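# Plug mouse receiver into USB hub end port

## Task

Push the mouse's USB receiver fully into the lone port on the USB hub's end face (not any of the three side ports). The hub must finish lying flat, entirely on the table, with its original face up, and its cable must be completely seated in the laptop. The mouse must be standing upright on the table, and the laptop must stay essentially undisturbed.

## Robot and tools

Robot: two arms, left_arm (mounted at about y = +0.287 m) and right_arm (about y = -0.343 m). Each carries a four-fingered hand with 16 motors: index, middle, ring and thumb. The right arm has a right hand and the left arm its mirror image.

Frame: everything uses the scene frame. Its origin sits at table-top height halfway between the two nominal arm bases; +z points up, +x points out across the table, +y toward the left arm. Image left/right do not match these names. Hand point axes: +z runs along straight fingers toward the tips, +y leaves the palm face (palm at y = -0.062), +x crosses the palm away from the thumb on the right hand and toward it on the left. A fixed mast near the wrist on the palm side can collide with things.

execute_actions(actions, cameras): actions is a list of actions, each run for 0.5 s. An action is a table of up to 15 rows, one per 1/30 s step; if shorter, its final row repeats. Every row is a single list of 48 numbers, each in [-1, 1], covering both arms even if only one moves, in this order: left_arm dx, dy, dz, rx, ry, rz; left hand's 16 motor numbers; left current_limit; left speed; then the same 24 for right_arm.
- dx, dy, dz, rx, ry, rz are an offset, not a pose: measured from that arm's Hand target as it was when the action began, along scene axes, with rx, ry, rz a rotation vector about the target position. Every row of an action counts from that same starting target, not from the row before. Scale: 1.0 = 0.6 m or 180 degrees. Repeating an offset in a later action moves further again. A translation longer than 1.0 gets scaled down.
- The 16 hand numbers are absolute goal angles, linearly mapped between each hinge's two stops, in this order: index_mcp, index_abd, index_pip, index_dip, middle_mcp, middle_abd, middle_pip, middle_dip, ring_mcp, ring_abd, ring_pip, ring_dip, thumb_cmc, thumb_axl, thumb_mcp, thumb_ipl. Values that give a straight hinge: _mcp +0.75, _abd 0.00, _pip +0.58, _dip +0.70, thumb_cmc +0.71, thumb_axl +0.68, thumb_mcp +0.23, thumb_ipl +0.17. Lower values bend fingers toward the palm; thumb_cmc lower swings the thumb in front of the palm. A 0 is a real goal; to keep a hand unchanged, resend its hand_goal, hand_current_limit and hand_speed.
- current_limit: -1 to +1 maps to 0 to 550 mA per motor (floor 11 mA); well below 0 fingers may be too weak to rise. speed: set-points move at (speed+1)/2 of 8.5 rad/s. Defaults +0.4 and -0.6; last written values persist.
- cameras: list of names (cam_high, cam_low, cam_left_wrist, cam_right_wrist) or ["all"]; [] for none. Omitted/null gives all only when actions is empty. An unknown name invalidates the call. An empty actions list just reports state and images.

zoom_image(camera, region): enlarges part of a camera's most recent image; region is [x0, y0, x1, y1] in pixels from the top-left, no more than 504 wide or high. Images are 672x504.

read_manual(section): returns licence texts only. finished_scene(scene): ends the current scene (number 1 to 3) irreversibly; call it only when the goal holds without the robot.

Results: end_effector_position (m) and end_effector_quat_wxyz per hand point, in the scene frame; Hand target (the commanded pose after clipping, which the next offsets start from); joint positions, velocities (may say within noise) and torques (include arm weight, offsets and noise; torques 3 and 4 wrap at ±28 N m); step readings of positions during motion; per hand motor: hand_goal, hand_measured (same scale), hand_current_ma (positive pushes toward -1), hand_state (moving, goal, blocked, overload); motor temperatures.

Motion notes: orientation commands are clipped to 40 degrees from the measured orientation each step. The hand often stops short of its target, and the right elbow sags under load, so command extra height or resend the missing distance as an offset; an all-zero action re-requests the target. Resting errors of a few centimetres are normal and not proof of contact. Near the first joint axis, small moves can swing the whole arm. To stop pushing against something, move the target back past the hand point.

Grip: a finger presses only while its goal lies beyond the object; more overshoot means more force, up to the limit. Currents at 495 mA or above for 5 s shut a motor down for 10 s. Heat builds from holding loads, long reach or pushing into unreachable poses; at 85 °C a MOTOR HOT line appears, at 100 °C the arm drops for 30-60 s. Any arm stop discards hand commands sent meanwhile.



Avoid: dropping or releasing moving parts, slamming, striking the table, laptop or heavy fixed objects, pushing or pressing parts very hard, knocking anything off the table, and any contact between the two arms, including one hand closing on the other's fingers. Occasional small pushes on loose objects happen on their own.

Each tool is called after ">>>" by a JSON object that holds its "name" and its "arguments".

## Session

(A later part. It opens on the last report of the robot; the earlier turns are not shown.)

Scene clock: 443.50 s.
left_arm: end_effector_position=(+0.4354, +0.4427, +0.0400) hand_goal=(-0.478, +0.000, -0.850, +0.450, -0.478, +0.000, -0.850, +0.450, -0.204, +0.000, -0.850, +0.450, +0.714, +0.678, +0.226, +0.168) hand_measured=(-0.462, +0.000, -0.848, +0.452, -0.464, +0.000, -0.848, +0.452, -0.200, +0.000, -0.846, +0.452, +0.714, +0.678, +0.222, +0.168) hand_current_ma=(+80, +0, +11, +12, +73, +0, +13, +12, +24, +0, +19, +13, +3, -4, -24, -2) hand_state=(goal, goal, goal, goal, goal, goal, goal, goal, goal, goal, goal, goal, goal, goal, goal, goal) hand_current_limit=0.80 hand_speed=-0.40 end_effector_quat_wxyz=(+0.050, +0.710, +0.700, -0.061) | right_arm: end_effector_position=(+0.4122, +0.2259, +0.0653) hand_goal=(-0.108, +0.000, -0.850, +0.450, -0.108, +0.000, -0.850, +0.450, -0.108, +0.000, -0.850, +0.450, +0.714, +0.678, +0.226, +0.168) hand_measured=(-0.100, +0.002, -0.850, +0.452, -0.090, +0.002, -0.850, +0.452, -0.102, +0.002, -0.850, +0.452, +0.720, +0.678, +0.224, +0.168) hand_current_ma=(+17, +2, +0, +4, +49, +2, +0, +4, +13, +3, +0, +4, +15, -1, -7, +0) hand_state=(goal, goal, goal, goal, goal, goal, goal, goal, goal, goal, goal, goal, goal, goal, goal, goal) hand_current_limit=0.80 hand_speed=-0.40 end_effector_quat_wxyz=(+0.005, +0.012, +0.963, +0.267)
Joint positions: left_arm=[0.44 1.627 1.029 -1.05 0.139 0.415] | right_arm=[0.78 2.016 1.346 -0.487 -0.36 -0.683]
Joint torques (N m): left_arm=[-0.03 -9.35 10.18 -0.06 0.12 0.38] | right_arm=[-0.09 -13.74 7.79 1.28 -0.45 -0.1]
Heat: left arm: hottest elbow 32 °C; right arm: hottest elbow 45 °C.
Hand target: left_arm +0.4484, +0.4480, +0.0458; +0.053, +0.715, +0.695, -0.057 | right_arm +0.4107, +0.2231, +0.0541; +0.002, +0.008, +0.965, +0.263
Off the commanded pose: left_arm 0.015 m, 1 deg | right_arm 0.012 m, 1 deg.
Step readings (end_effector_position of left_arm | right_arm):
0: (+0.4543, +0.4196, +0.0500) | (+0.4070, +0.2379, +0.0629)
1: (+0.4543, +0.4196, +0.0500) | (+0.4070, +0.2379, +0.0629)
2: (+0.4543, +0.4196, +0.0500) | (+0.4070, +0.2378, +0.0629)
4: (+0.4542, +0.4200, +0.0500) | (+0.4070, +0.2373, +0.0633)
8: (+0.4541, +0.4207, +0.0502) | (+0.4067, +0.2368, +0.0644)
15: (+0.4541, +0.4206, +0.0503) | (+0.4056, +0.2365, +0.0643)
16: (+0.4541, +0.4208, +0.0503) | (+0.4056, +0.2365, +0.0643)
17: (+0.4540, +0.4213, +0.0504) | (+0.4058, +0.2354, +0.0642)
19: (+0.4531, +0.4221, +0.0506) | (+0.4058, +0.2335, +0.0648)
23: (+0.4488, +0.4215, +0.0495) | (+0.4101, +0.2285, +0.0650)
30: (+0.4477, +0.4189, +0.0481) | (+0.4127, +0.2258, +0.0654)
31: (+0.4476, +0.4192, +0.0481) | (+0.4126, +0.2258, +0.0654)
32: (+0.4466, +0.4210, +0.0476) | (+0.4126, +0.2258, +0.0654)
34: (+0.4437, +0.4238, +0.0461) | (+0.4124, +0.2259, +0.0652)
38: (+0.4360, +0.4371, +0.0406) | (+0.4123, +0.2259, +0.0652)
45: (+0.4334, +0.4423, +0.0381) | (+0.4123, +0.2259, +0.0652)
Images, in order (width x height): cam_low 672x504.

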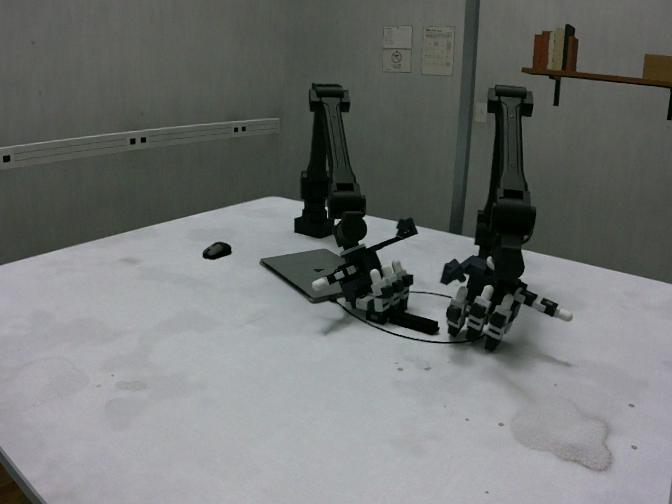

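>>> {"name": "execute_actions", "arguments": {"actions": [[[0,0.02,0.08,0,0,0,-0.479,0,-0.85,0.45,-0.479,0,-0.85,0.45,-0.205,0,-0.85,0.45,0.714,0.678,0.226,0.168,0.8,-0.4,0,0,0.07,0,0,0,-0.1075,0,-0.85,0.45,-0.1075,0,-0.85,0.45,-0.1075,0,-0.85,0.45,0.714,0.678,0.226,0.168,0.8,-0.4]],[[0,0.05,0.08,0,0,0,-0.479,0,-0.85,0.45,-0.479,0,-0.85,0.45,-0.205,0,-0.85,0.45,0.714,0.678,0.226,0.168,0.8,-0.4,0,0,0.1,0,0,0,-0.1075,0,-0.85,0.45,-0.1075,0,-0.85,0.45,-0.1075,0,-0.85,0.45,0.714,0.678,0.226,0.168,0.8,-0.4]],[[0,0.05,0,0,0,0,-0.479,0,-0.85,0.45,-0.479,0,-0.85,0.45,-0.205,0,-0.85,0.45,0.714,0.678,0.226,0.168,0.8,-0.4,0,-0.08,0.06,0,0,0,-0.1075,0,-0.85,0.45,-0.1075,0,-0.85,0.45,-0.1075,0,-0.85,0.45,0.714,0.678,0.226,0.168,0.8,-0.4]]], "cameras": ["cam_low","cam_high"]}}

>>> {"name": "zoom_image", "arguments": {"camera": "cam_low", "region": [300, 270, 500, 350]}}

>>> {"name": "zoom_image", "arguments": {"camera": "cam_low", "region": [380, 300, 445, 345]}}

Scene clock: 464.07 s.
left_arm: end_effector_position=(+0.4369, +0.5133, +0.1336) hand_goal=(-0.478, +0.000, -0.850, +0.450, -0.478, +0.000, -0.850, +0.450, -0.204, +0.000, -0.850, +0.450, +0.714, +0.678, +0.226, +0.168) hand_measured=(-0.462, +0.000, -0.848, +0.452, -0.464, +0.000, -0.848, +0.452, -0.198, +0.000, -0.846, +0.452, +0.714, +0.678, +0.222, +0.168) hand_current_ma=(+80, +0, +11, +12, +73, +0, +13, +12, +29, +0, +19, +13, +3, -4, -24, -2) hand_state=(goal, goal, goal, goal, goal, goal, goal, goal, goal, goal, goal, goal, goal, goal, goal, goal) hand_current_limit=0.80 hand_speed=-0.40 end_effector_quat_wxyz=(+0.051, +0.709, +0.700, -0.063) | right_arm: end_effector_position=(+0.4157, +0.1738, +0.1922) hand_goal=(-0.108, +0.000, -0.850, +0.450, -0.108, +0.000, -0.850, +0.450, -0.108, +0.000, -0.850, +0.450, +0.714, +0.678, +0.226, +0.168) hand_measured=(-0.100, +0.002, -0.850, +0.452, -0.098, +0.002, -0.850, +0.452, -0.102, +0.002, -0.850, +0.452, +0.720, +0.678, +0.224, +0.168) hand_current_ma=(+17, +2, +0, +4, +25, +2, +0, +4, +16, +3, +0, +4, +15, -1, -7, +0) hand_state=(goal, goal, goal, goal, goal, goal, goal, goal, goal, goal, goal, goal, goal, goal, goal, goal) hand_current_limit=0.80 hand_speed=-0.40 end_effector_quat_wxyz=(+0.005, +0.016, +0.964, +0.264)
Joint positions: left_arm=[0.584 1.599 1.27 -1.341 0.13 0.558] | right_arm=[0.709 1.773 1.361 -0.775 -0.383 -0.748]
Joint torques (N m): left_arm=[0.03 -9.88 11.37 -0.12 0.06 0.36] | right_arm=[0.62 -13.39 9.28 0.77 -0.55 -0.08]
Heat: left arm: hottest elbow 32 °C; right arm: hottest elbow 45 °C.
Hand target: left_arm +0.4482, +0.5201, +0.1417; +0.053, +0.715, +0.695, -0.058 | right_arm +0.4107, +0.1751, +0.1922; +0.002, +0.008, +0.965, +0.263
Off the commanded pose: left_arm 0.015 m, 1 deg | right_arm 0.005 m, 1 deg.
Step readings (end_effector_position of left_arm | right_arm):
0: (+0.4355, +0.4426, +0.0400) | (+0.4122, +0.2259, +0.0653)
1: (+0.4353, +0.4425, +0.0401) | (+0.4122, +0.2259, +0.0653)
2: (+0.4341, +0.4421, +0.0409) | (+0.4118, +0.2255, +0.0647)
4: (+0.4315, +0.4420, +0.0448) | (+0.4098, +0.2235, +0.0646)
8: (+0.4343, +0.4475, +0.0581) | (+0.4057, +0.2196, +0.0667)
15: (+0.4365, +0.4515, +0.0704) | (+0.4048, +0.2187, +0.0739)
16: (+0.4362, +0.4516, +0.0707) | (+0.4045, +0.2185, +0.0740)
17: (+0.4342, +0.4526, +0.0717) | (+0.4033, +0.2173, +0.0744)
19: (+0.4313, +0.4554, +0.0782) | (+0.3989, +0.2128, +0.0772)
23: (+0.4350, +0.4747, +0.1018) | (+0.3942, +0.2082, +0.0973)
30: (+0.4387, +0.4853, +0.1214) | (+0.3968, +0.2107, +0.1286)
31: (+0.4381, +0.4850, +0.1213) | (+0.3967, +0.2108, +0.1290)
32: (+0.4374, +0.4854, +0.1215) | (+0.3975, +0.2087, +0.1298)
34: (+0.4368, +0.4884, +0.1239) | (+0.3957, +0.2036, +0.1330)
38: (+0.4369, +0.5050, +0.1332) | (+0.4052, +0.1892, +0.1564)
45: (+0.4372, +0.5140, +0.1369) | (+0.4175, +0.1742, +0.1930)
Images, in order (width x height): cam_high 672x504, cam_low 672x504.

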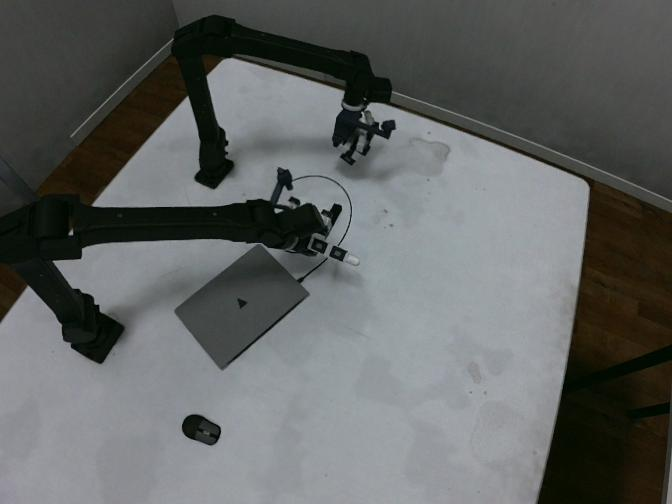

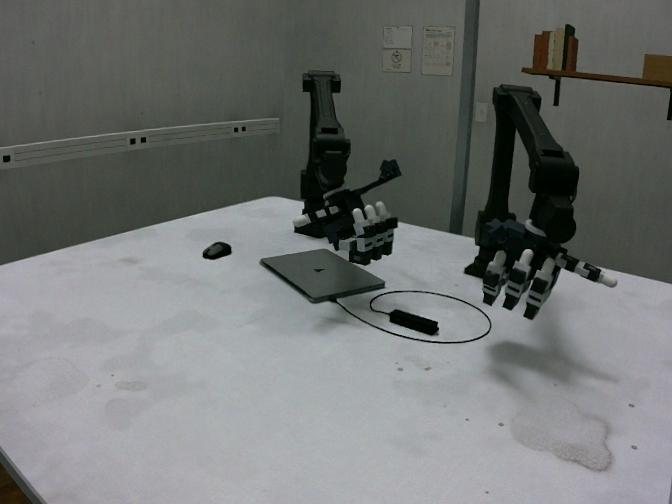

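Scaled by 2.520 from the camera's 672x504 image, which has a finer 960x720 frame.

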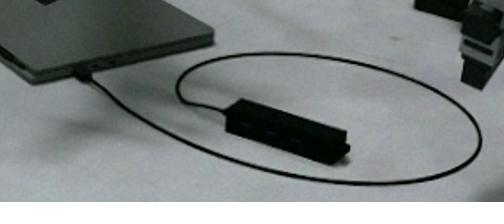

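Scaled by 7.754 from the camera's 672x504 image, which has a finer 960x720 frame.

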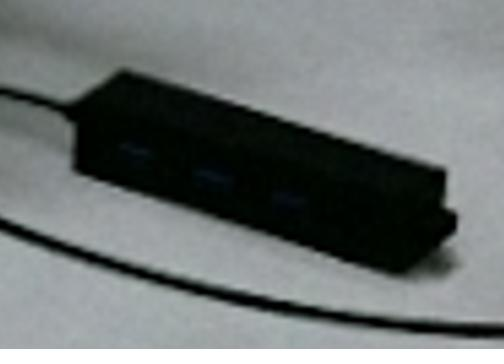

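>>> {"name": "zoom_image", "arguments": {"camera": "cam_low", "region": [300, 270, 400, 340]}}

Scaled by 5.040 from the camera's 672x504 image, which has a finer 960x720 frame.

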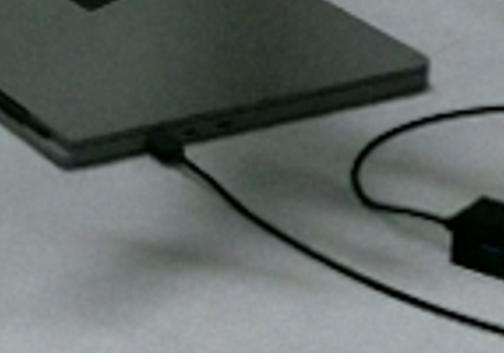

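Unchanged. Finishing scene 3.

>>> {"name": "finished_scene", "arguments": {"scene": 3}}

The scene is finished: the task was done.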